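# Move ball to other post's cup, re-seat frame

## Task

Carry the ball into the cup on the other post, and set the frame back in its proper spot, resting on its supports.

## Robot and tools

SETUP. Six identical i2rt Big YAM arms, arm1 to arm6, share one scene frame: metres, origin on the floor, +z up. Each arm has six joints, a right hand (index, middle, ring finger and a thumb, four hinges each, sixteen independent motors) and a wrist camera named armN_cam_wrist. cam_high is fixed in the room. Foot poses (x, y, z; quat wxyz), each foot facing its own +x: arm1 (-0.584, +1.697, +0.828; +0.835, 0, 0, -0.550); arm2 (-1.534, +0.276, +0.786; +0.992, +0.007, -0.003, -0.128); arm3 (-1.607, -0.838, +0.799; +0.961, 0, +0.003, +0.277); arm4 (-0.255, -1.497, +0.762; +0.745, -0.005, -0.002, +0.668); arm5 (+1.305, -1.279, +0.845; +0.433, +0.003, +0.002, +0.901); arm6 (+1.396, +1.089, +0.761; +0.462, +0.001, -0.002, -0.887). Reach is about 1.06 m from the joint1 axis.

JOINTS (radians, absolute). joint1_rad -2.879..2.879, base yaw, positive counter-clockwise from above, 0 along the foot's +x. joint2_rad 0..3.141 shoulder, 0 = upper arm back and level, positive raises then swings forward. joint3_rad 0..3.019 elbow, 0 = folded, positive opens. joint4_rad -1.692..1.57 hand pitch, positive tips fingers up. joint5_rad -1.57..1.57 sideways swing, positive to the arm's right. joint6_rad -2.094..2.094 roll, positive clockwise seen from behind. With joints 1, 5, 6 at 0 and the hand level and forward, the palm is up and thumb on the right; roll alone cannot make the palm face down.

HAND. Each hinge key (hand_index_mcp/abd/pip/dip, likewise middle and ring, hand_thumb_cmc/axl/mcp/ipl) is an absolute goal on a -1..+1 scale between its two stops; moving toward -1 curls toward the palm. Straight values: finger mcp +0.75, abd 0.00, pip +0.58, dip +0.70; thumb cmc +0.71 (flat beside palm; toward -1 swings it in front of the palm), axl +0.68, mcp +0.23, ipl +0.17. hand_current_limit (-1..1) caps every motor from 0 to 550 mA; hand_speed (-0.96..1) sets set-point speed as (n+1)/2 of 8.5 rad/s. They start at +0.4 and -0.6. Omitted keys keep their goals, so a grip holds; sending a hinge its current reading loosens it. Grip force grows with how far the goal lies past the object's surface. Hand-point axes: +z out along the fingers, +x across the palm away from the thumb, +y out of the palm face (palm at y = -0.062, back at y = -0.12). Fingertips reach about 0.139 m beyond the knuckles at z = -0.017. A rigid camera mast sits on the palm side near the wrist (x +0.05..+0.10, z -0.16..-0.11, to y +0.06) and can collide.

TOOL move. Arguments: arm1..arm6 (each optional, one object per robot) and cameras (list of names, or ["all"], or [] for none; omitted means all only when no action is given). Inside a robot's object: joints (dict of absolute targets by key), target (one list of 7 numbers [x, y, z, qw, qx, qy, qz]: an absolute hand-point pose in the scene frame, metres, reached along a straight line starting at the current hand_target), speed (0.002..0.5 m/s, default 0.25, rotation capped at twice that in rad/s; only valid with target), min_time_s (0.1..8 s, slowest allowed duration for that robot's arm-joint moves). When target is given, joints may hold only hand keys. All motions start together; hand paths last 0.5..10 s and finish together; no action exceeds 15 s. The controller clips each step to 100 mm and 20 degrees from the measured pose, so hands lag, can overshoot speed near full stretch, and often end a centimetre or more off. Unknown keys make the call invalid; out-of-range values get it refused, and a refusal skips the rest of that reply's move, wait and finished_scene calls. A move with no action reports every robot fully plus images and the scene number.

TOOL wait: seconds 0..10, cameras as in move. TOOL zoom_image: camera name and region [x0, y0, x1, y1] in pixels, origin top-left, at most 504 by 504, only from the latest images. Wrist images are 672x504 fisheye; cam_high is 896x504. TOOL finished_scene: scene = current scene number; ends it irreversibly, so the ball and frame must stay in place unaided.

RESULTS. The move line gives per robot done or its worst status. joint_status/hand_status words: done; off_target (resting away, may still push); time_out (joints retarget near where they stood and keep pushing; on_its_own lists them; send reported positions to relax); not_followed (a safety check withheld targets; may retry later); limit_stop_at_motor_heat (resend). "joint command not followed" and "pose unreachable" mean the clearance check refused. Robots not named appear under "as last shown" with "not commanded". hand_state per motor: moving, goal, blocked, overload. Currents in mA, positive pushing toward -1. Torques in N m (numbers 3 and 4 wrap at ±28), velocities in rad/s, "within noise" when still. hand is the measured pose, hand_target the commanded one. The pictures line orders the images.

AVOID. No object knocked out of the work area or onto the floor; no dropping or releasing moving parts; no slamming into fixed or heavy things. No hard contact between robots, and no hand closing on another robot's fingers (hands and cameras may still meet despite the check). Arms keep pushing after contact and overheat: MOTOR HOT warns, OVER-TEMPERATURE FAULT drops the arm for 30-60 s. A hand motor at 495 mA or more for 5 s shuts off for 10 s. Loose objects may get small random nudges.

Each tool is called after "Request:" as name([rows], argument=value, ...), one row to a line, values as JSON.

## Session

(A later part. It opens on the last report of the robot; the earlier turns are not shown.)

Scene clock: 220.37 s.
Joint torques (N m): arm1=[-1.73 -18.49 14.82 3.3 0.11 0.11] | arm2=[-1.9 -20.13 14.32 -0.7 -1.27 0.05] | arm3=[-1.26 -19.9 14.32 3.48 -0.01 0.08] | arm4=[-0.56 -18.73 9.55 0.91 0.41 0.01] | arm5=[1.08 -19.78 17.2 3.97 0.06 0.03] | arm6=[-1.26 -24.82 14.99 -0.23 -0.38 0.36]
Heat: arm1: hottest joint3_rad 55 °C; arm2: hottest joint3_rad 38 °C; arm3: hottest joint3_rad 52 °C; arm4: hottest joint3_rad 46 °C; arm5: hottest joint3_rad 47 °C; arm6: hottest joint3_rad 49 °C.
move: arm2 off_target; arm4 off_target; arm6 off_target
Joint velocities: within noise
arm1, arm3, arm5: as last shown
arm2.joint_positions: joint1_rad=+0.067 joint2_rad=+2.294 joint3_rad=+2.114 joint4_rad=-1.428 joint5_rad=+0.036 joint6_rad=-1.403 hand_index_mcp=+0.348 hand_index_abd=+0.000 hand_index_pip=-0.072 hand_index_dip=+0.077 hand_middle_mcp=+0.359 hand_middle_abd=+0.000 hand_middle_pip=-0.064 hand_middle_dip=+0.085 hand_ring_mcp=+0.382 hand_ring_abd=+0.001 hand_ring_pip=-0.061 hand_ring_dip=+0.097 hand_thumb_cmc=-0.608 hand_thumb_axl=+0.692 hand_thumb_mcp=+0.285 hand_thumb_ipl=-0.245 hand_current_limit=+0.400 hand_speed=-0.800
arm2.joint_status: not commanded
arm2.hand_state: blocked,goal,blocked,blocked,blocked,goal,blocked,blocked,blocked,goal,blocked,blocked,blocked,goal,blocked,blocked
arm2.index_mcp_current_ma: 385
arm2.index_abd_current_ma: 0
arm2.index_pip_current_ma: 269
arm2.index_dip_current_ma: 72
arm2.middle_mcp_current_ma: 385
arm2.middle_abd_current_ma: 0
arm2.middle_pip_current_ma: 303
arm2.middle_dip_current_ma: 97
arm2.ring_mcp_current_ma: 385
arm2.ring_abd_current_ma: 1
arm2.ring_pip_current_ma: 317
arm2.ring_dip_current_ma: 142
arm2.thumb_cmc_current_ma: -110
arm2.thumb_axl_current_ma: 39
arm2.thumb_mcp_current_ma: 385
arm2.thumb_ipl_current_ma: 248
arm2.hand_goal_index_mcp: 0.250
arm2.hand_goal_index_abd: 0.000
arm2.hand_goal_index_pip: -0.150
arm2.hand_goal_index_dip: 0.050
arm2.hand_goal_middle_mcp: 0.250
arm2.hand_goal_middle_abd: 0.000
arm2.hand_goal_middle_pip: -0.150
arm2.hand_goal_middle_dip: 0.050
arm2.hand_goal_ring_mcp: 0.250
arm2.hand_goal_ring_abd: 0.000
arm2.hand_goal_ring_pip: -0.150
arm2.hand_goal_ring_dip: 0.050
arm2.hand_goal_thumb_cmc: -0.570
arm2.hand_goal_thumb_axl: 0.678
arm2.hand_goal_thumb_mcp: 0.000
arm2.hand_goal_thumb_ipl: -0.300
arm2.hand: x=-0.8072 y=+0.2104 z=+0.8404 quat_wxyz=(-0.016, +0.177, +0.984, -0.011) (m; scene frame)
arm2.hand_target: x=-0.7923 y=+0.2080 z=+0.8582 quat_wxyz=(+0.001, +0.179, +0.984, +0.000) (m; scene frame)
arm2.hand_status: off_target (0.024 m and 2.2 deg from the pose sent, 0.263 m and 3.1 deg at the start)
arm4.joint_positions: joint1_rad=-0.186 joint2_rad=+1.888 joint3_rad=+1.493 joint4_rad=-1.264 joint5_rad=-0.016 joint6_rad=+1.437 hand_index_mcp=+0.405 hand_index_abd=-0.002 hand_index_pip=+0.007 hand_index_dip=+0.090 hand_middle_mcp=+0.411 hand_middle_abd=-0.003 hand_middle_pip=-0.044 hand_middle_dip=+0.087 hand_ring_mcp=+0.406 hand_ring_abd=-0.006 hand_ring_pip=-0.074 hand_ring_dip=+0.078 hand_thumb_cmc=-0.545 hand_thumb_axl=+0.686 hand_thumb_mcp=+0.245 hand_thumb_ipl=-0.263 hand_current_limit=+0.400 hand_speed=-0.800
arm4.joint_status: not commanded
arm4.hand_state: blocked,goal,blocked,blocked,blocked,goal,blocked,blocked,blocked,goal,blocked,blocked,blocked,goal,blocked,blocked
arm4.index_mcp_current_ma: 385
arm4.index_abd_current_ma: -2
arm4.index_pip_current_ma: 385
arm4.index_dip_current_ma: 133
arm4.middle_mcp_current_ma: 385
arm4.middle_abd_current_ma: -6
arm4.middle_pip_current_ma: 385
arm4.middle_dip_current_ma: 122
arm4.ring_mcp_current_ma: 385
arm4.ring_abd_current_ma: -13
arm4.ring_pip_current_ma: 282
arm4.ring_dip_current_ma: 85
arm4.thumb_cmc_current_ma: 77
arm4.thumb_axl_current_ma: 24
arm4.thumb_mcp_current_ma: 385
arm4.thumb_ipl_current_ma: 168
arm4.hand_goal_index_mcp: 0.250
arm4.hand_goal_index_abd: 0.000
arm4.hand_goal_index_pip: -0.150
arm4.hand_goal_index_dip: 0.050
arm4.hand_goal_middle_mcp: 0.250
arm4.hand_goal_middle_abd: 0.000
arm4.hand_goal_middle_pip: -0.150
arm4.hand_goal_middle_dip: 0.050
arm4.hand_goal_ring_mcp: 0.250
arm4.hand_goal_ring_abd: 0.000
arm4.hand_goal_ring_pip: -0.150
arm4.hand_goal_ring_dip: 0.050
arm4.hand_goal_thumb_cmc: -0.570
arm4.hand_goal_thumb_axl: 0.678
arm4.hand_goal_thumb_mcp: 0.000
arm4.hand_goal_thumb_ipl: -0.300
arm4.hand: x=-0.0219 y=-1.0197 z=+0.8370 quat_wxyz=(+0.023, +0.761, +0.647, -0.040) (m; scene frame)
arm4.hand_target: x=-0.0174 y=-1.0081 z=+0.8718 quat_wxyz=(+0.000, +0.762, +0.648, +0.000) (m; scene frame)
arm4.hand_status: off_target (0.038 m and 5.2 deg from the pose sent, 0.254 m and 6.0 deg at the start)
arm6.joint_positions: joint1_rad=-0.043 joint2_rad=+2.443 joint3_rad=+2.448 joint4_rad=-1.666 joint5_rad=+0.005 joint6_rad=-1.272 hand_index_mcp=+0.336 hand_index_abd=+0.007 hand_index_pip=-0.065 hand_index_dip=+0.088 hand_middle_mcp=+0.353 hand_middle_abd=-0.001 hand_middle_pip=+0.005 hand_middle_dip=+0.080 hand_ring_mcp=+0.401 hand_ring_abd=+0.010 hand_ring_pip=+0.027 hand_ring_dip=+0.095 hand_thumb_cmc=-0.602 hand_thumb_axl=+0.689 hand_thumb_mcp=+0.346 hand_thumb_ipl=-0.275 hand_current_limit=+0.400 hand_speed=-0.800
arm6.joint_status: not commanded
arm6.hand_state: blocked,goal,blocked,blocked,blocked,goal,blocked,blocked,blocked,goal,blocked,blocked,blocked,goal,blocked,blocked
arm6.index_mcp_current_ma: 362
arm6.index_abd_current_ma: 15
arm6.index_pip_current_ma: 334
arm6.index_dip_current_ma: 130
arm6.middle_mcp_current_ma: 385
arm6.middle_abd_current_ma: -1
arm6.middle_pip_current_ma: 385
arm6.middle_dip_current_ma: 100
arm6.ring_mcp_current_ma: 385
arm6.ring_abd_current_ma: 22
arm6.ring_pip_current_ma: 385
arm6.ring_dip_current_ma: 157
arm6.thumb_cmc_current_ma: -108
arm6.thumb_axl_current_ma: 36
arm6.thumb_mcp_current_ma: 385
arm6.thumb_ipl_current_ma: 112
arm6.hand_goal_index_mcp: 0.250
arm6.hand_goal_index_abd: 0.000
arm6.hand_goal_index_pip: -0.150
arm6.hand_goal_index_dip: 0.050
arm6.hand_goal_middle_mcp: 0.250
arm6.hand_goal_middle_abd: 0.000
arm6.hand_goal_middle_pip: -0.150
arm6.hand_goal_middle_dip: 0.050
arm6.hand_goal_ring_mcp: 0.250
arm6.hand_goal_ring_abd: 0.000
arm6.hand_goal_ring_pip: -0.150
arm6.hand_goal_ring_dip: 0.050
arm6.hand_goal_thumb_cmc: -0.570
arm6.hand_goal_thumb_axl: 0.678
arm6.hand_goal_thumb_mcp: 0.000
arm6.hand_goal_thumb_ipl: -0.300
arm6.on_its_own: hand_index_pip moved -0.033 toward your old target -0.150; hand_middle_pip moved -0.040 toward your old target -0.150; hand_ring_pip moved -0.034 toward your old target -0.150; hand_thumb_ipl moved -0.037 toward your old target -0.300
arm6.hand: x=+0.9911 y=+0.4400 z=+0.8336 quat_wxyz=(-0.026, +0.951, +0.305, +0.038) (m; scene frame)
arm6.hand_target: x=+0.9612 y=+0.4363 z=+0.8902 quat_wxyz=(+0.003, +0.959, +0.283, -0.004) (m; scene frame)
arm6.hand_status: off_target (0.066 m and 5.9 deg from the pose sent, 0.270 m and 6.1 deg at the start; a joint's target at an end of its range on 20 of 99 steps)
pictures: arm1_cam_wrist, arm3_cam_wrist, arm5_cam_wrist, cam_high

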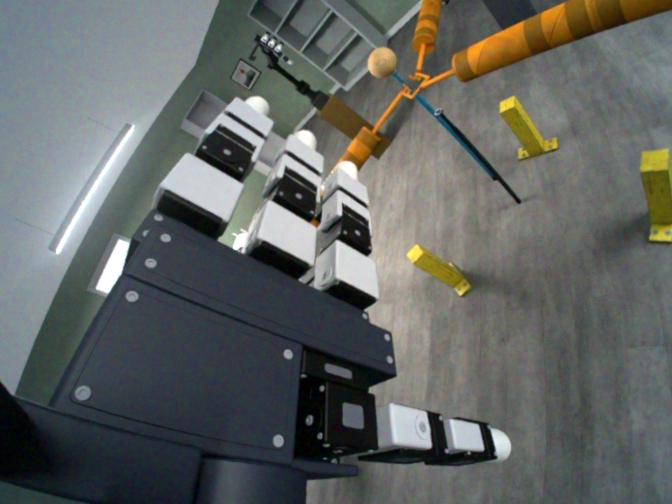

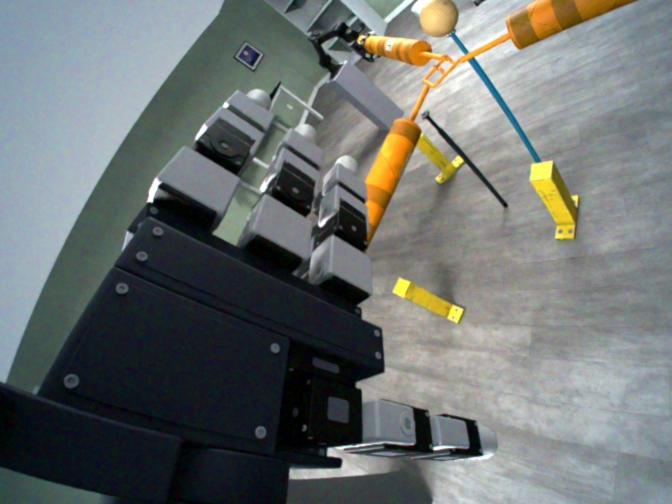

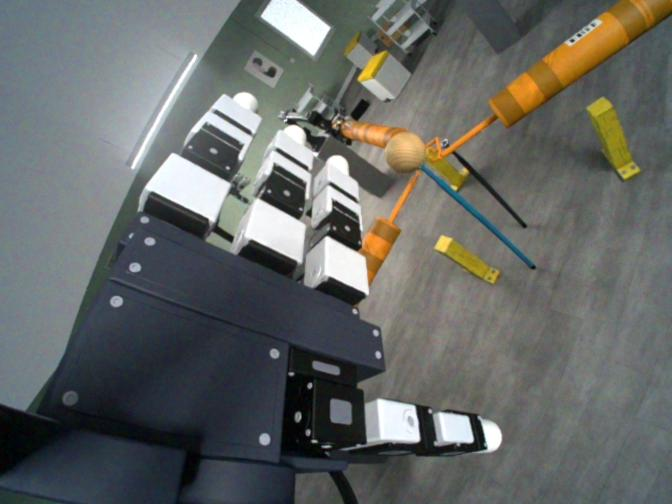

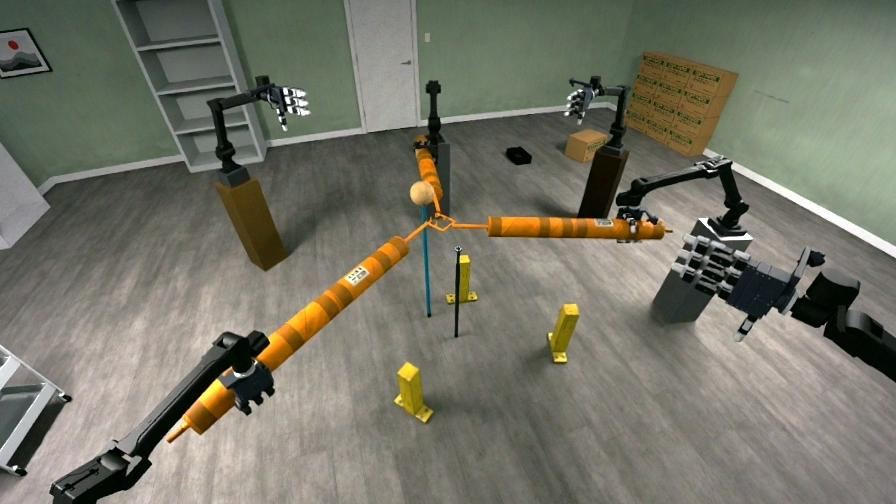

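Request:
move(arm2={"target": [-0.745, 0.124, 0.857, 0, 0.1790, 0.9838, 0], "speed": 0.06}, arm4={"target": [0.029, -1.092, 0.857, 0, 0.7620, 0.6476, 0], "speed": 0.06}, arm6={"target": [1.010, 0.345, 0.895, 0, 0.9590, 0.2834, 0], "speed": 0.06}, cameras=["cam_high", "arm3_cam_wrist", "arm5_cam_wrist", "arm1_cam_wrist"])

Request:
zoom_image(camera="cam_high", region=[390, 160, 490, 260])

Request:
zoom_image(camera="arm3_cam_wrist", region=[400, 0, 560, 160])

Request:
zoom_image(camera="arm5_cam_wrist", region=[360, 100, 480, 220])

Request:
zoom_image(camera="arm1_cam_wrist", region=[340, 20, 500, 180])

Scene clock: 243.80 s.
Joint torques (N m): arm1=[-1.73 -18.55 14.83 3.29 0.11 0.11] | arm2=[-2.26 -23.18 14.67 -0.31 -1.24 0.09] | arm3=[-1.2 -19.9 14.32 3.45 -0.01 0.09] | arm4=[-0.62 -16.56 8.51 0.7 0.13 0.01] | arm5=[1.08 -19.78 17.21 3.99 0.06 0.04] | arm6=[-0.79 -26.4 15.38 0.17 -0.77 0.52]
Heat: arm1: hottest joint3_rad 55 °C; arm2: hottest joint3_rad 42 °C; arm3: hottest joint3_rad 52 °C; arm4: hottest joint3_rad 44 °C; arm5: hottest joint3_rad 48 °C; arm6: hottest joint3_rad 50 °C.
move: arm2 off_target; arm4 off_target; arm6 off_target
Joint velocities: within noise
arm1.joint_positions: joint1_rad=-0.050 joint2_rad=+1.903 joint3_rad=+2.139 joint4_rad=-0.273 joint5_rad=-0.003 joint6_rad=+1.557 hand_index_mcp=+0.755 hand_index_abd=+0.002 hand_index_pip=+0.577 hand_index_dip=+0.696 hand_middle_mcp=+0.755 hand_middle_abd=+0.002 hand_middle_pip=+0.577 hand_middle_dip=+0.696 hand_ring_mcp=+0.755 hand_ring_abd=+0.002 hand_ring_pip=+0.577 hand_ring_dip=+0.696 hand_thumb_cmc=+0.715 hand_thumb_axl=+0.677 hand_thumb_mcp=+0.226 hand_thumb_ipl=+0.168 hand_current_limit=+0.400 hand_speed=-0.600
arm1.joint_status: not commanded
arm1.hand_state: goal,goal,goal,goal,goal,goal,goal,goal,goal,goal,goal,goal,goal,goal,goal,goal
arm1.index_mcp_current_ma: 0
arm1.index_abd_current_ma: 0
arm1.index_pip_current_ma: 0
arm1.index_dip_current_ma: 0
arm1.middle_mcp_current_ma: 0
arm1.middle_abd_current_ma: 1
arm1.middle_pip_current_ma: 0
arm1.middle_dip_current_ma: 0
arm1.ring_mcp_current_ma: 0
arm1.ring_abd_current_ma: 0
arm1.ring_pip_current_ma: 0
arm1.ring_dip_current_ma: 0
arm1.thumb_cmc_current_ma: 0
arm1.thumb_axl_current_ma: 0
arm1.thumb_mcp_current_ma: 0
arm1.thumb_ipl_current_ma: 0
arm1.hand_goal_index_mcp: 0.754
arm1.hand_goal_index_abd: 0.000
arm1.hand_goal_index_pip: 0.576
arm1.hand_goal_index_dip: 0.696
arm1.hand_goal_middle_mcp: 0.754
arm1.hand_goal_middle_abd: 0.000
arm1.hand_goal_middle_pip: 0.576
arm1.hand_goal_middle_dip: 0.696
arm1.hand_goal_ring_mcp: 0.754
arm1.hand_goal_ring_abd: 0.000
arm1.hand_goal_ring_pip: 0.576
arm1.hand_goal_ring_dip: 0.696
arm1.hand_goal_thumb_cmc: 0.714
arm1.hand_goal_thumb_axl: 0.678
arm1.hand_goal_thumb_mcp: 0.226
arm1.hand_goal_thumb_ipl: 0.168
arm1.hand: x=-0.3752 y=+0.8913 z=+1.3524 quat_wxyz=(+0.399, +0.594, -0.406, +0.568) (m; scene frame)
arm1.hand_target: x=-0.3824 y=+0.8957 z=+1.3974 quat_wxyz=(+0.415, +0.565, -0.395, +0.594) (m; scene frame)
arm1.hand_status: not commanded
arm2.joint_positions: joint1_rad=-0.024 joint2_rad=+2.617 joint3_rad=+2.704 joint4_rad=-1.685 joint5_rad=+0.033 joint6_rad=-1.498 hand_index_mcp=+0.348 hand_index_abd=-0.001 hand_index_pip=-0.072 hand_index_dip=+0.077 hand_middle_mcp=+0.364 hand_middle_abd=-0.003 hand_middle_pip=-0.064 hand_middle_dip=+0.085 hand_ring_mcp=+0.388 hand_ring_abd=-0.002 hand_ring_pip=-0.059 hand_ring_dip=+0.098 hand_thumb_cmc=-0.609 hand_thumb_axl=+0.692 hand_thumb_mcp=+0.285 hand_thumb_ipl=-0.246 hand_current_limit=+0.400 hand_speed=-0.800
arm2.joint_status: not commanded
arm2.hand_state: blocked,goal,blocked,blocked,blocked,goal,blocked,blocked,blocked,goal,blocked,blocked,blocked,goal,blocked,blocked
arm2.index_mcp_current_ma: 385
arm2.index_abd_current_ma: -1
arm2.index_pip_current_ma: 269
arm2.index_dip_current_ma: 72
arm2.middle_mcp_current_ma: 385
arm2.middle_abd_current_ma: -3
arm2.middle_pip_current_ma: 303
arm2.middle_dip_current_ma: 97
arm2.ring_mcp_current_ma: 385
arm2.ring_abd_current_ma: -2
arm2.ring_pip_current_ma: 322
arm2.ring_dip_current_ma: 146
arm2.thumb_cmc_current_ma: -116
arm2.thumb_axl_current_ma: 40
arm2.thumb_mcp_current_ma: 385
arm2.thumb_ipl_current_ma: 245
arm2.hand_goal_index_mcp: 0.250
arm2.hand_goal_index_abd: 0.000
arm2.hand_goal_index_pip: -0.150
arm2.hand_goal_index_dip: 0.050
arm2.hand_goal_middle_mcp: 0.250
arm2.hand_goal_middle_abd: 0.000
arm2.hand_goal_middle_pip: -0.150
arm2.hand_goal_middle_dip: 0.050
arm2.hand_goal_ring_mcp: 0.250
arm2.hand_goal_ring_abd: 0.000
arm2.hand_goal_ring_pip: -0.150
arm2.hand_goal_ring_dip: 0.050
arm2.hand_goal_thumb_cmc: -0.570
arm2.hand_goal_thumb_axl: 0.678
arm2.hand_goal_thumb_mcp: 0.000
arm2.hand_goal_thumb_ipl: -0.300
arm2.hand: x=-0.7576 y=+0.1310 z=+0.8343 quat_wxyz=(-0.012, +0.176, +0.984, -0.008) (m; scene frame)
arm2.hand_target: x=-0.7470 y=+0.1244 z=+0.8571 quat_wxyz=(+0.014, +0.182, +0.983, -0.001) (m; scene frame)
arm2.hand_status: off_target (0.027 m and 1.7 deg from the pose sent, 0.108 m and 2.2 deg at the start; a joint's target at an end of its range on 20 of 69 steps)
arm3.joint_positions: joint1_rad=-0.105 joint2_rad=+1.898 joint3_rad=+2.130 joint4_rad=-0.271 joint5_rad=+0.002 joint6_rad=+1.558 hand_index_mcp=+0.757 hand_index_abd=+0.002 hand_index_pip=+0.577 hand_index_dip=+0.696 hand_middle_mcp=+0.756 hand_middle_abd=+0.002 hand_middle_pip=+0.577 hand_middle_dip=+0.696 hand_ring_mcp=+0.756 hand_ring_abd=+0.002 hand_ring_pip=+0.577 hand_ring_dip=+0.696 hand_thumb_cmc=+0.716 hand_thumb_axl=+0.677 hand_thumb_mcp=+0.226 hand_thumb_ipl=+0.168 hand_current_limit=+0.400 hand_speed=-0.600
arm3.joint_status: not commanded
arm3.hand_state: goal,goal,goal,goal,goal,goal,goal,goal,goal,goal,goal,goal,goal,goal,goal,goal
arm3.index_mcp_current_ma: 2
arm3.index_abd_current_ma: 2
arm3.index_pip_current_ma: 0
arm3.index_dip_current_ma: 0
arm3.middle_mcp_current_ma: 2
arm3.middle_abd_current_ma: 1
arm3.middle_pip_current_ma: 0
arm3.middle_dip_current_ma: 0
arm3.ring_mcp_current_ma: 2
arm3.ring_abd_current_ma: 1
arm3.ring_pip_current_ma: 0
arm3.ring_dip_current_ma: 0
arm3.thumb_cmc_current_ma: 2
arm3.thumb_axl_current_ma: 0
arm3.thumb_mcp_current_ma: 0
arm3.thumb_ipl_current_ma: 0
arm3.hand_goal_index_mcp: 0.754
arm3.hand_goal_index_abd: 0.000
arm3.hand_goal_index_pip: 0.576
arm3.hand_goal_index_dip: 0.696
arm3.hand_goal_middle_mcp: 0.754
arm3.hand_goal_middle_abd: 0.000
arm3.hand_goal_middle_pip: 0.576
arm3.hand_goal_middle_dip: 0.696
arm3.hand_goal_ring_mcp: 0.754
arm3.hand_goal_ring_abd: 0.000
arm3.hand_goal_ring_pip: 0.576
arm3.hand_goal_ring_dip: 0.696
arm3.hand_goal_thumb_cmc: 0.714
arm3.hand_goal_thumb_axl: 0.678
arm3.hand_goal_thumb_mcp: 0.226
arm3.hand_goal_thumb_ipl: 0.168
arm3.hand: x=-0.8243 y=-0.5499 z=+1.3171 quat_wxyz=(-0.152, +0.704, +0.167, +0.674) (m; scene frame)
arm3.hand_target: x=-0.8253 y=-0.5587 z=+1.3631 quat_wxyz=(-0.160, +0.674, +0.153, +0.704) (m; scene frame)
arm3.hand_status: not commanded
arm4.joint_positions: joint1_rad=-0.328 joint2_rad=+1.747 joint3_rad=+1.268 joint4_rad=-1.161 joint5_rad=-0.009 joint6_rad=+1.292 hand_index_mcp=+0.404 hand_index_abd=-0.001 hand_index_pip=-0.010 hand_index_dip=+0.090 hand_middle_mcp=+0.411 hand_middle_abd=-0.003 hand_middle_pip=-0.048 hand_middle_dip=+0.087 hand_ring_mcp=+0.406 hand_ring_abd=-0.007 hand_ring_pip=-0.074 hand_ring_dip=+0.085 hand_thumb_cmc=-0.560 hand_thumb_axl=+0.682 hand_thumb_mcp=+0.251 hand_thumb_ipl=-0.263 hand_current_limit=+0.400 hand_speed=-0.800
arm4.joint_status: not commanded
arm4.hand_state: blocked,goal,blocked,blocked,blocked,goal,blocked,blocked,blocked,goal,blocked,blocked,goal,goal,blocked,blocked
arm4.index_mcp_current_ma: 385
arm4.index_abd_current_ma: -2
arm4.index_pip_current_ma: 385
arm4.index_dip_current_ma: 133
arm4.middle_mcp_current_ma: 385
arm4.middle_abd_current_ma: -6
arm4.middle_pip_current_ma: 385
arm4.middle_dip_current_ma: 122
arm4.ring_mcp_current_ma: 385
arm4.ring_abd_current_ma: -15
arm4.ring_pip_current_ma: 282
arm4.ring_dip_current_ma: 111
arm4.thumb_cmc_current_ma: 25
arm4.thumb_axl_current_ma: 11
arm4.thumb_mcp_current_ma: 385
arm4.thumb_ipl_current_ma: 168
arm4.hand_goal_index_mcp: 0.250
arm4.hand_goal_index_abd: 0.000
arm4.hand_goal_index_pip: -0.150
arm4.hand_goal_index_dip: 0.050
arm4.hand_goal_middle_mcp: 0.250
arm4.hand_goal_middle_abd: 0.000
arm4.hand_goal_middle_pip: -0.150
arm4.hand_goal_middle_dip: 0.050
arm4.hand_goal_ring_mcp: 0.250
arm4.hand_goal_ring_abd: 0.000
arm4.hand_goal_ring_pip: -0.150
arm4.hand_goal_ring_dip: 0.050
arm4.hand_goal_thumb_cmc: -0.570
arm4.hand_goal_thumb_axl: 0.678
arm4.hand_goal_thumb_mcp: 0.000
arm4.hand_goal_thumb_ipl: -0.300
arm4.hand: x=+0.0257 y=-1.0995 z=+0.8303 quat_wxyz=(+0.016, +0.760, +0.648, -0.032) (m; scene frame)
arm4.hand_target: x=+0.0288 y=-1.0925 z=+0.8566 quat_wxyz=(+0.000, +0.762, +0.648, +0.000) (m; scene frame)
arm4.hand_status: off_target (0.028 m and 4.1 deg from the pose sent, 0.091 m and 5.2 deg at the start)
arm5.joint_positions: joint1_rad=+0.093 joint2_rad=+1.897 joint3_rad=+2.140 joint4_rad=-0.272 joint5_rad=-0.001 joint6_rad=+1.561 hand_index_mcp=+0.755 hand_index_abd=+0.002 hand_index_pip=+0.577 hand_index_dip=+0.696 hand_middle_mcp=+0.755 hand_middle_abd=+0.002 hand_middle_pip=+0.577 hand_middle_dip=+0.696 hand_ring_mcp=+0.755 hand_ring_abd=+0.002 hand_ring_pip=+0.577 hand_ring_dip=+0.696 hand_thumb_cmc=+0.715 hand_thumb_axl=+0.677 hand_thumb_mcp=+0.226 hand_thumb_ipl=+0.168 hand_current_limit=+0.400 hand_speed=-0.600
arm5.joint_status: not commanded
arm5.hand_state: goal,goal,goal,goal,goal,goal,goal,goal,goal,goal,goal,goal,goal,goal,goal,goal
arm5.index_mcp_current_ma: 5
arm5.index_abd_current_ma: 6
arm5.index_pip_current_ma: 3
arm5.index_dip_current_ma: 0
arm5.middle_mcp_current_ma: 5
arm5.middle_abd_current_ma: 7
arm5.middle_pip_current_ma: 3
arm5.middle_dip_current_ma: 0
arm5.ring_mcp_current_ma: 6
arm5.ring_abd_current_ma: 8
arm5.ring_pip_current_ma: 3
arm5.ring_dip_current_ma: 0
arm5.thumb_cmc_current_ma: 4
arm5.thumb_axl_current_ma: -3
arm5.thumb_mcp_current_ma: -1
arm5.thumb_ipl_current_ma: -2
arm5.hand_goal_index_mcp: 0.754
arm5.hand_goal_index_abd: 0.000
arm5.hand_goal_index_pip: 0.576
arm5.hand_goal_index_dip: 0.696
arm5.hand_goal_middle_mcp: 0.754
arm5.hand_goal_middle_abd: 0.000
arm5.hand_goal_middle_pip: 0.576
arm5.hand_goal_middle_dip: 0.696
arm5.hand_goal_ring_mcp: 0.754
arm5.hand_goal_ring_abd: 0.000
arm5.hand_goal_ring_pip: 0.576
arm5.hand_goal_ring_dip: 0.696
arm5.hand_goal_thumb_cmc: 0.714
arm5.hand_goal_thumb_axl: 0.678
arm5.hand_goal_thumb_mcp: 0.226
arm5.hand_goal_thumb_ipl: 0.168
arm5.hand: x=+0.7969 y=-0.6243 z=+1.3770 quat_wxyz=(-0.642, +0.279, +0.660, +0.273) (m; scene frame)
arm5.hand_target: x=+0.7958 y=-0.6294 z=+1.4164 quat_wxyz=(-0.669, +0.269, +0.633, +0.280) (m; scene frame)
arm5.hand_status: not commanded
arm6.joint_positions: joint1_rad=+0.074 joint2_rad=+2.565 joint3_rad=+2.656 joint4_rad=-1.673 joint5_rad=+0.008 joint6_rad=-1.146 hand_index_mcp=+0.336 hand_index_abd=+0.007 hand_index_pip=-0.066 hand_index_dip=+0.087 hand_middle_mcp=+0.353 hand_middle_abd=-0.004 hand_middle_pip=-0.045 hand_middle_dip=+0.080 hand_ring_mcp=+0.401 hand_ring_abd=-0.004 hand_ring_pip=-0.067 hand_ring_dip=+0.085 hand_thumb_cmc=-0.567 hand_thumb_axl=+0.689 hand_thumb_mcp=+0.346 hand_thumb_ipl=-0.275 hand_current_limit=+0.400 hand_speed=-0.800
arm6.joint_status: not commanded
arm6.hand_state: blocked,goal,blocked,blocked,blocked,goal,blocked,blocked,blocked,goal,blocked,blocked,goal,goal,blocked,blocked
arm6.index_mcp_current_ma: 362
arm6.index_abd_current_ma: 16
arm6.index_pip_current_ma: 328
arm6.index_dip_current_ma: 127
arm6.middle_mcp_current_ma: 385
arm6.middle_abd_current_ma: -8
arm6.middle_pip_current_ma: 385
arm6.middle_dip_current_ma: 100
arm6.ring_mcp_current_ma: 385
arm6.ring_abd_current_ma: -7
arm6.ring_pip_current_ma: 326
arm6.ring_dip_current_ma: 118
arm6.thumb_cmc_current_ma: 8
arm6.thumb_axl_current_ma: 36
arm6.thumb_mcp_current_ma: 385
arm6.thumb_ipl_current_ma: 112
arm6.hand_goal_index_mcp: 0.250
arm6.hand_goal_index_abd: 0.000
arm6.hand_goal_index_pip: -0.150
arm6.hand_goal_index_dip: 0.050
arm6.hand_goal_middle_mcp: 0.250
arm6.hand_goal_middle_abd: 0.000
arm6.hand_goal_middle_pip: -0.150
arm6.hand_goal_middle_dip: 0.050
arm6.hand_goal_ring_mcp: 0.250
arm6.hand_goal_ring_abd: 0.000
arm6.hand_goal_ring_pip: -0.150
arm6.hand_goal_ring_dip: 0.050
arm6.hand_goal_thumb_cmc: -0.570
arm6.hand_goal_thumb_axl: 0.678
arm6.hand_goal_thumb_mcp: 0.000
arm6.hand_goal_thumb_ipl: -0.300
arm6.on_its_own: hand_middle_pip moved -0.050 toward your old target -0.150; hand_ring_pip moved -0.094 toward your old target -0.150
arm6.hand: x=+1.0390 y=+0.3595 z=+0.8268 quat_wxyz=(-0.005, +0.954, +0.301, +0.004) (m; scene frame)
arm6.hand_target: x=+1.0136 y=+0.3513 z=+0.8949 quat_wxyz=(+0.038, +0.960, +0.275, -0.037) (m; scene frame)
arm6.hand_status: off_target (0.076 m and 2.2 deg from the pose sent, 0.115 m and 5.9 deg at the start; a joint's target at an end of its range on 61 of 69 steps)
pictures: arm1_cam_wrist, arm3_cam_wrist, arm5_cam_wrist, cam_high

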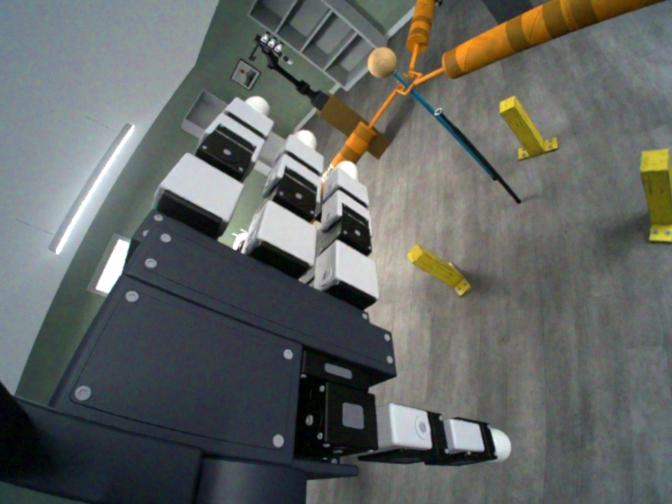

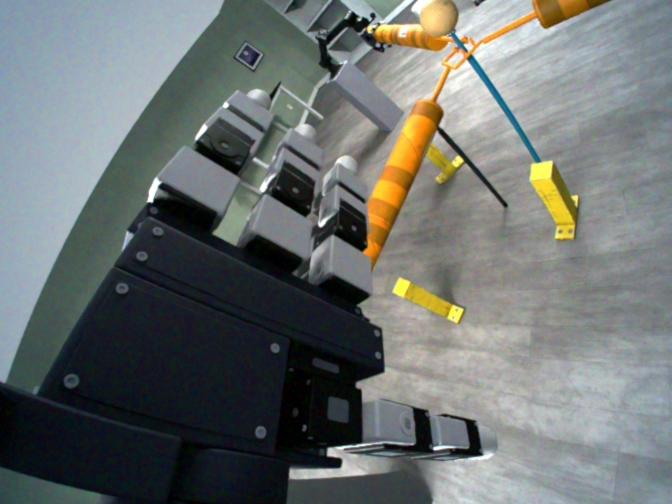

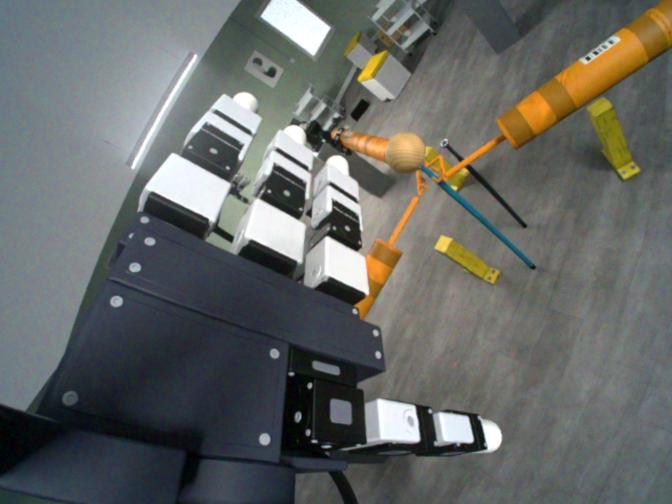

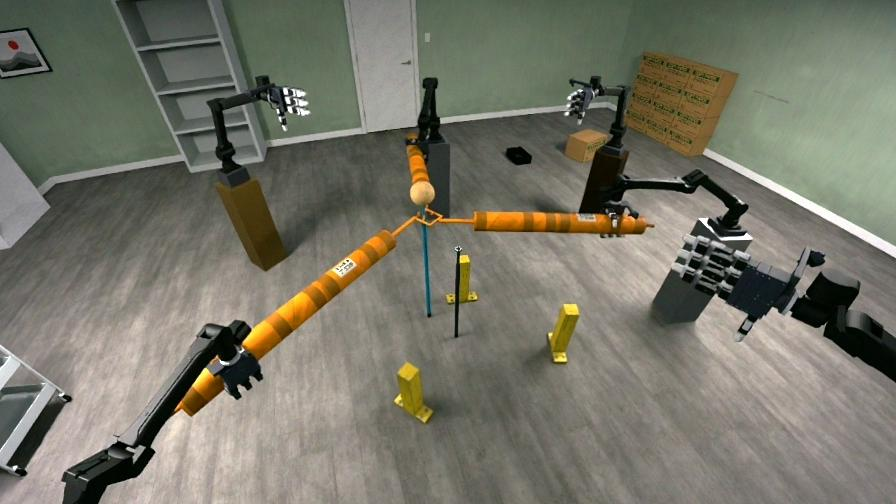

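Scaled by 5.040 from the camera's 896x504 image, which has a finer 1280x720 frame.

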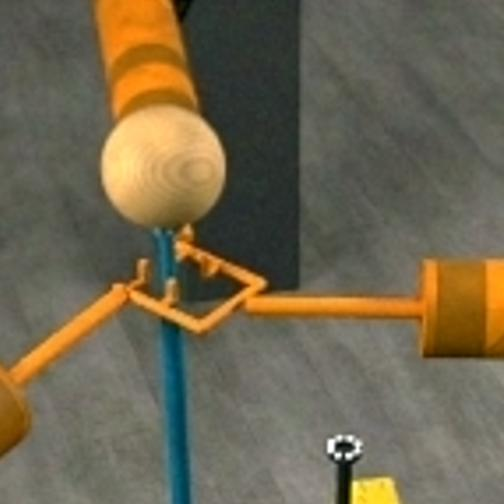

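Scaled by 3.150 from the camera's 672x504 image, which has a finer 960x720 frame.

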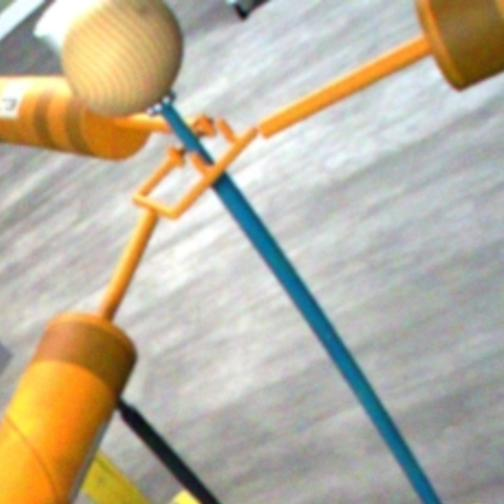

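Scaled by 4.200 from the camera's 672x504 image, which has a finer 960x720 frame.

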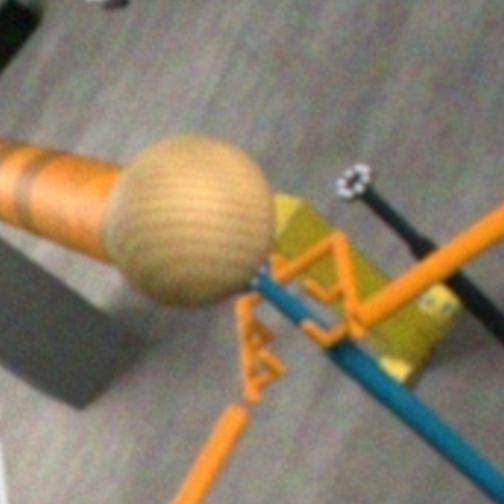

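Scaled by 3.150 from the camera's 672x504 image, which has a finer 960x720 frame.

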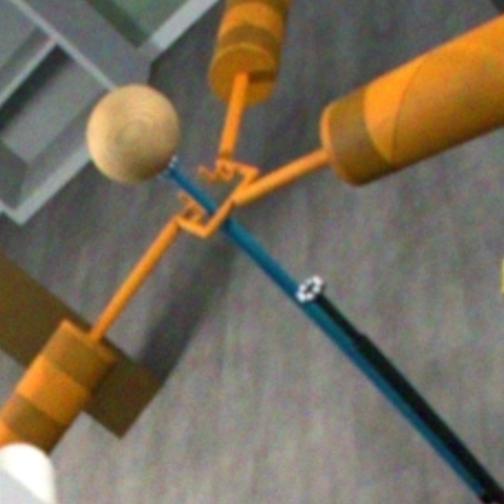

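Request:
move(arm2={"target": [-0.735, 0.138, 0.878, 0, 0.1790, 0.9838, 0], "speed": 0.05}, arm4={"target": [0.041, -1.079, 0.874, 0, 0.7620, 0.6476, 0], "speed": 0.05}, arm6={"target": [1.025, 0.364, 0.920, 0, 0.9590, 0.2834, 0], "speed": 0.05}, cameras=["cam_high", "arm3_cam_wrist", "arm5_cam_wrist"])

Request:
zoom_image(camera="cam_high", region=[390, 160, 490, 260])

Request:
zoom_image(camera="arm3_cam_wrist", region=[400, 0, 520, 120])

Request:
zoom_image(camera="arm5_cam_wrist", region=[360, 100, 480, 220])

Scene clock: 328.97 s.
Joint torques (N m): arm1=[-1.73 -18.49 14.82 3.3 0.11 0.11] | arm2=[-0.67 -24.59 15.05 -0.21 -1.21 0.34] | arm3=[-1.26 -19.96 14.34 3.47 -0.01 0.08] | arm4=[-1.03 -15.21 14.15 -0.59 0.19 -0.02] | arm5=[1.08 -19.84 17.22 4 0.05 0.03] | arm6=[-0.5 -30.8 9.13 0.23 -0.75 0.48]
Heat: arm1: hottest joint3_rad 56 °C; arm2: hottest joint3_rad 43 °C; arm3: hottest joint3_rad 53 °C; arm4: hottest joint3_rad 43 °C; arm5: hottest joint3_rad 49 °C; arm6: hottest joint3_rad 55 °C.
move: arm2 off_target; arm4 off_target; arm6 off_target
Joint velocities: within noise
arm1, arm3, arm5: as last shown
arm2.joint_positions: joint1_rad=-0.022 joint2_rad=+2.617 joint3_rad=+2.714 joint4_rad=-1.688 joint5_rad=+0.029 joint6_rad=-1.497 hand_index_mcp=+0.348 hand_index_abd=-0.002 hand_index_pip=-0.072 hand_index_dip=+0.077 hand_middle_mcp=+0.364 hand_middle_abd=-0.004 hand_middle_pip=-0.064 hand_middle_dip=+0.085 hand_ring_mcp=+0.388 hand_ring_abd=-0.005 hand_ring_pip=-0.059 hand_ring_dip=+0.098 hand_thumb_cmc=-0.609 hand_thumb_axl=+0.692 hand_thumb_mcp=+0.285 hand_thumb_ipl=-0.246 hand_current_limit=+0.400 hand_speed=-0.800
arm2.joint_status: not commanded
arm2.hand_state: blocked,goal,blocked,blocked,blocked,goal,blocked,blocked,blocked,goal,blocked,blocked,blocked,goal,blocked,blocked
arm2.index_mcp_current_ma: 385
arm2.index_abd_current_ma: -3
arm2.index_pip_current_ma: 269
arm2.index_dip_current_ma: 72
arm2.middle_mcp_current_ma: 385
arm2.middle_abd_current_ma: -5
arm2.middle_pip_current_ma: 303
arm2.middle_dip_current_ma: 97
arm2.ring_mcp_current_ma: 385
arm2.ring_abd_current_ma: -7
arm2.ring_pip_current_ma: 322
arm2.ring_dip_current_ma: 146
arm2.thumb_cmc_current_ma: -116
arm2.thumb_axl_current_ma: 40
arm2.thumb_mcp_current_ma: 385
arm2.thumb_ipl_current_ma: 245
arm2.hand_goal_index_mcp: 0.250
arm2.hand_goal_index_abd: 0.000
arm2.hand_goal_index_pip: -0.150
arm2.hand_goal_index_dip: 0.050
arm2.hand_goal_middle_mcp: 0.250
arm2.hand_goal_middle_abd: 0.000
arm2.hand_goal_middle_pip: -0.150
arm2.hand_goal_middle_dip: 0.050
arm2.hand_goal_ring_mcp: 0.250
arm2.hand_goal_ring_abd: 0.000
arm2.hand_goal_ring_pip: -0.150
arm2.hand_goal_ring_dip: 0.050
arm2.hand_goal_thumb_cmc: -0.570
arm2.hand_goal_thumb_axl: 0.678
arm2.hand_goal_thumb_mcp: 0.000
arm2.hand_goal_thumb_ipl: -0.300
arm2.hand: x=-0.7557 y=+0.1327 z=+0.8386 quat_wxyz=(-0.008, +0.176, +0.984, -0.007) (m; scene frame)
arm2.hand_target: x=-0.7386 y=+0.1388 z=+0.8782 quat_wxyz=(+0.031, +0.185, +0.982, +0.000) (m; scene frame)
arm2.hand_status: off_target (0.045 m and 1.3 deg from the pose sent, 0.050 m and 1.7 deg at the start; a joint's target at an end of its range on 47 of 51 steps)
arm4.joint_positions: joint1_rad=-0.333 joint2_rad=+1.747 joint3_rad=+1.281 joint4_rad=-1.181 joint5_rad=-0.010 joint6_rad=+1.283 hand_index_mcp=+0.404 hand_index_abd=-0.002 hand_index_pip=-0.015 hand_index_dip=+0.090 hand_middle_mcp=+0.411 hand_middle_abd=-0.005 hand_middle_pip=-0.052 hand_middle_dip=+0.087 hand_ring_mcp=+0.405 hand_ring_abd=-0.009 hand_ring_pip=-0.074 hand_ring_dip=+0.085 hand_thumb_cmc=-0.560 hand_thumb_axl=+0.682 hand_thumb_mcp=+0.251 hand_thumb_ipl=-0.263 hand_current_limit=+0.400 hand_speed=-0.800
arm4.joint_status: not commanded
arm4.hand_state: blocked,goal,blocked,blocked,blocked,goal,blocked,blocked,blocked,goal,blocked,blocked,goal,goal,blocked,blocked
arm4.index_mcp_current_ma: 385
arm4.index_abd_current_ma: -3
arm4.index_pip_current_ma: 385
arm4.index_dip_current_ma: 133
arm4.middle_mcp_current_ma: 385
arm4.middle_abd_current_ma: -9
arm4.middle_pip_current_ma: 381
arm4.middle_dip_current_ma: 122
arm4.ring_mcp_current_ma: 385
arm4.ring_abd_current_ma: -19
arm4.ring_pip_current_ma: 282
arm4.ring_dip_current_ma: 111
arm4.thumb_cmc_current_ma: 26
arm4.thumb_axl_current_ma: 11
arm4.thumb_mcp_current_ma: 385
arm4.thumb_ipl_current_ma: 168
arm4.hand_goal_index_mcp: 0.250
arm4.hand_goal_index_abd: 0.000
arm4.hand_goal_index_pip: -0.150
arm4.hand_goal_index_dip: 0.050
arm4.hand_goal_middle_mcp: 0.250
arm4.hand_goal_middle_abd: 0.000
arm4.hand_goal_middle_pip: -0.150
arm4.hand_goal_middle_dip: 0.050
arm4.hand_goal_ring_mcp: 0.250
arm4.hand_goal_ring_abd: 0.000
arm4.hand_goal_ring_pip: -0.150
arm4.hand_goal_ring_dip: 0.050
arm4.hand_goal_thumb_cmc: -0.570
arm4.hand_goal_thumb_axl: 0.678
arm4.hand_goal_thumb_mcp: 0.000
arm4.hand_goal_thumb_ipl: -0.300
arm4.hand: x=+0.0281 y=-1.0993 z=+0.8348 quat_wxyz=(+0.016, +0.759, +0.650, -0.035) (m; scene frame)
arm4.hand_target: x=+0.0401 y=-1.0811 z=+0.8740 quat_wxyz=(+0.000, +0.762, +0.648, +0.001) (m; scene frame)
arm4.hand_status: off_target (0.046 m and 4.4 deg from the pose sent, 0.051 m and 4.1 deg at the start)
arm6.joint_positions: joint1_rad=+0.074 joint2_rad=+2.534 joint3_rad=+2.629 joint4_rad=-1.674 joint5_rad=+0.008 joint6_rad=-1.144 hand_index_mcp=+0.336 hand_index_abd=+0.007 hand_index_pip=-0.066 hand_index_dip=+0.087 hand_middle_mcp=+0.353 hand_middle_abd=-0.004 hand_middle_pip=-0.050 hand_middle_dip=+0.080 hand_ring_mcp=+0.401 hand_ring_abd=-0.004 hand_ring_pip=-0.075 hand_ring_dip=+0.082 hand_thumb_cmc=-0.564 hand_thumb_axl=+0.689 hand_thumb_mcp=+0.346 hand_thumb_ipl=-0.275 hand_current_limit=+0.400 hand_speed=-0.800
arm6.joint_status: not commanded
arm6.hand_state: blocked,goal,blocked,blocked,blocked,goal,blocked,blocked,blocked,goal,blocked,blocked,goal,goal,blocked,blocked
arm6.index_mcp_current_ma: 362
arm6.index_abd_current_ma: 16
arm6.index_pip_current_ma: 328
arm6.index_dip_current_ma: 127
arm6.middle_mcp_current_ma: 385
arm6.middle_abd_current_ma: -8
arm6.middle_pip_current_ma: 385
arm6.middle_dip_current_ma: 100
arm6.ring_mcp_current_ma: 385
arm6.ring_abd_current_ma: -7
arm6.ring_pip_current_ma: 285
arm6.ring_dip_current_ma: 108
arm6.thumb_cmc_current_ma: 15
arm6.thumb_axl_current_ma: 36
arm6.thumb_mcp_current_ma: 385
arm6.thumb_ipl_current_ma: 112
arm6.hand_goal_index_mcp: 0.250
arm6.hand_goal_index_abd: 0.000
arm6.hand_goal_index_pip: -0.150
arm6.hand_goal_index_dip: 0.050
arm6.hand_goal_middle_mcp: 0.250
arm6.hand_goal_middle_abd: 0.000
arm6.hand_goal_middle_pip: -0.150
arm6.hand_goal_middle_dip: 0.050
arm6.hand_goal_ring_mcp: 0.250
arm6.hand_goal_ring_abd: 0.000
arm6.hand_goal_ring_pip: -0.150
arm6.hand_goal_ring_dip: 0.050
arm6.hand_goal_thumb_cmc: -0.570
arm6.hand_goal_thumb_axl: 0.678
arm6.hand_goal_thumb_mcp: 0.000
arm6.hand_goal_thumb_ipl: -0.300
arm6.hand: x=+1.0412 y=+0.3629 z=+0.8399 quat_wxyz=(-0.004, +0.954, +0.300, +0.002) (m; scene frame)
arm6.hand_target: x=+1.0268 y=+0.3660 z=+0.9176 quat_wxyz=(+0.032, +0.960, +0.277, -0.030) (m; scene frame)
arm6.hand_status: off_target (0.082 m and 2.0 deg from the pose sent, 0.094 m and 2.2 deg at the start; a joint's target at an end of its range on 46 of 51 steps)
pictures: arm3_cam_wrist, arm5_cam_wrist, cam_high

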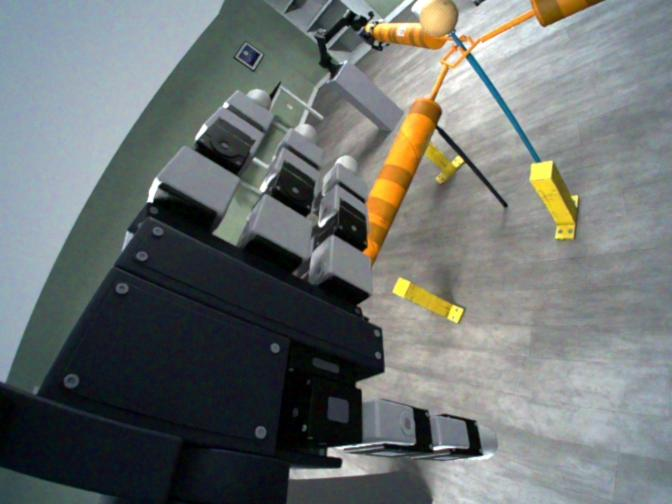

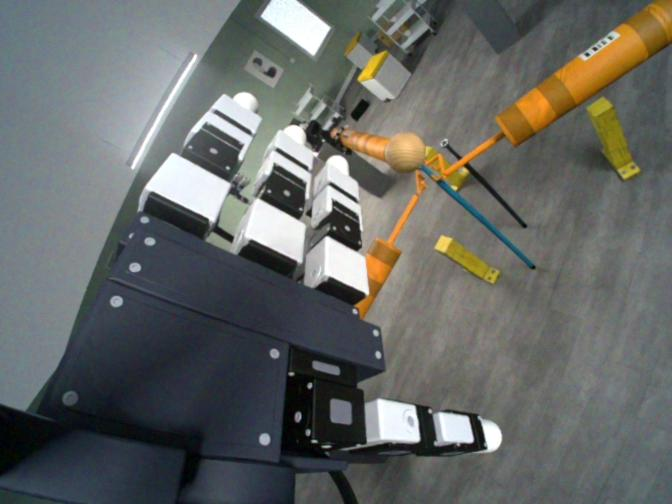

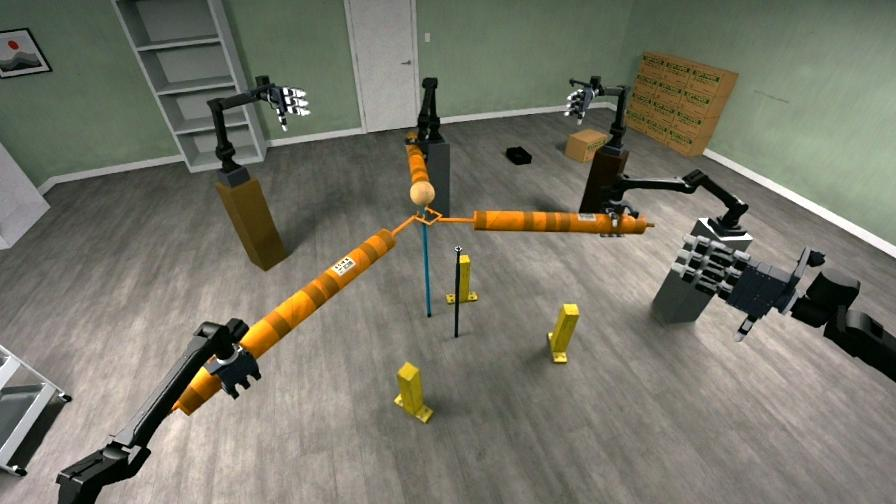

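Scaled by 5.040 from the camera's 896x504 image, which has a finer 1280x720 frame.

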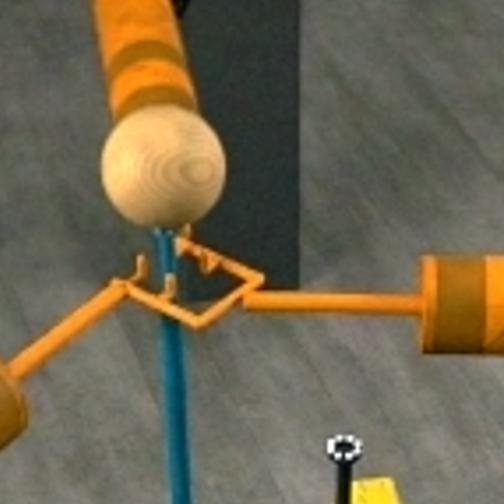

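Scaled by 4.200 from the camera's 672x504 image, which has a finer 960x720 frame.

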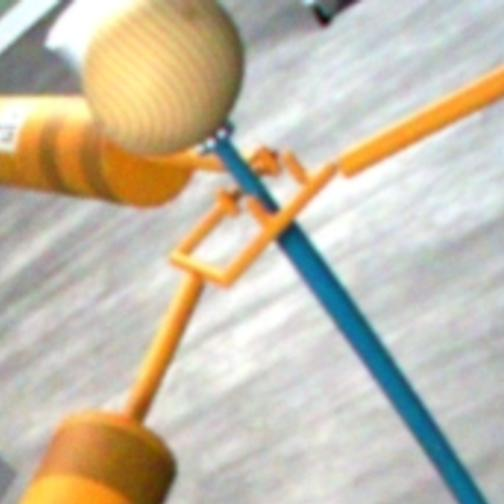

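Scaled by 4.200 from the camera's 672x504 image, which has a finer 960x720 frame.

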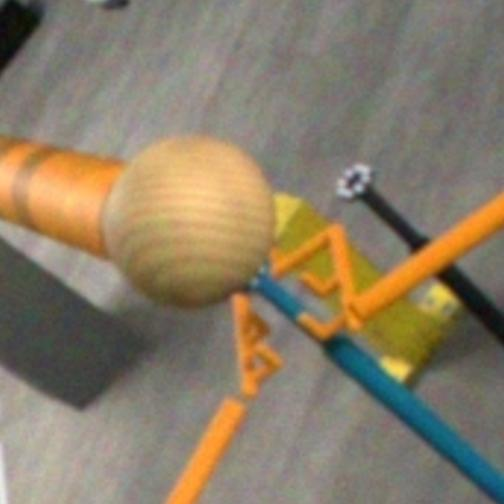

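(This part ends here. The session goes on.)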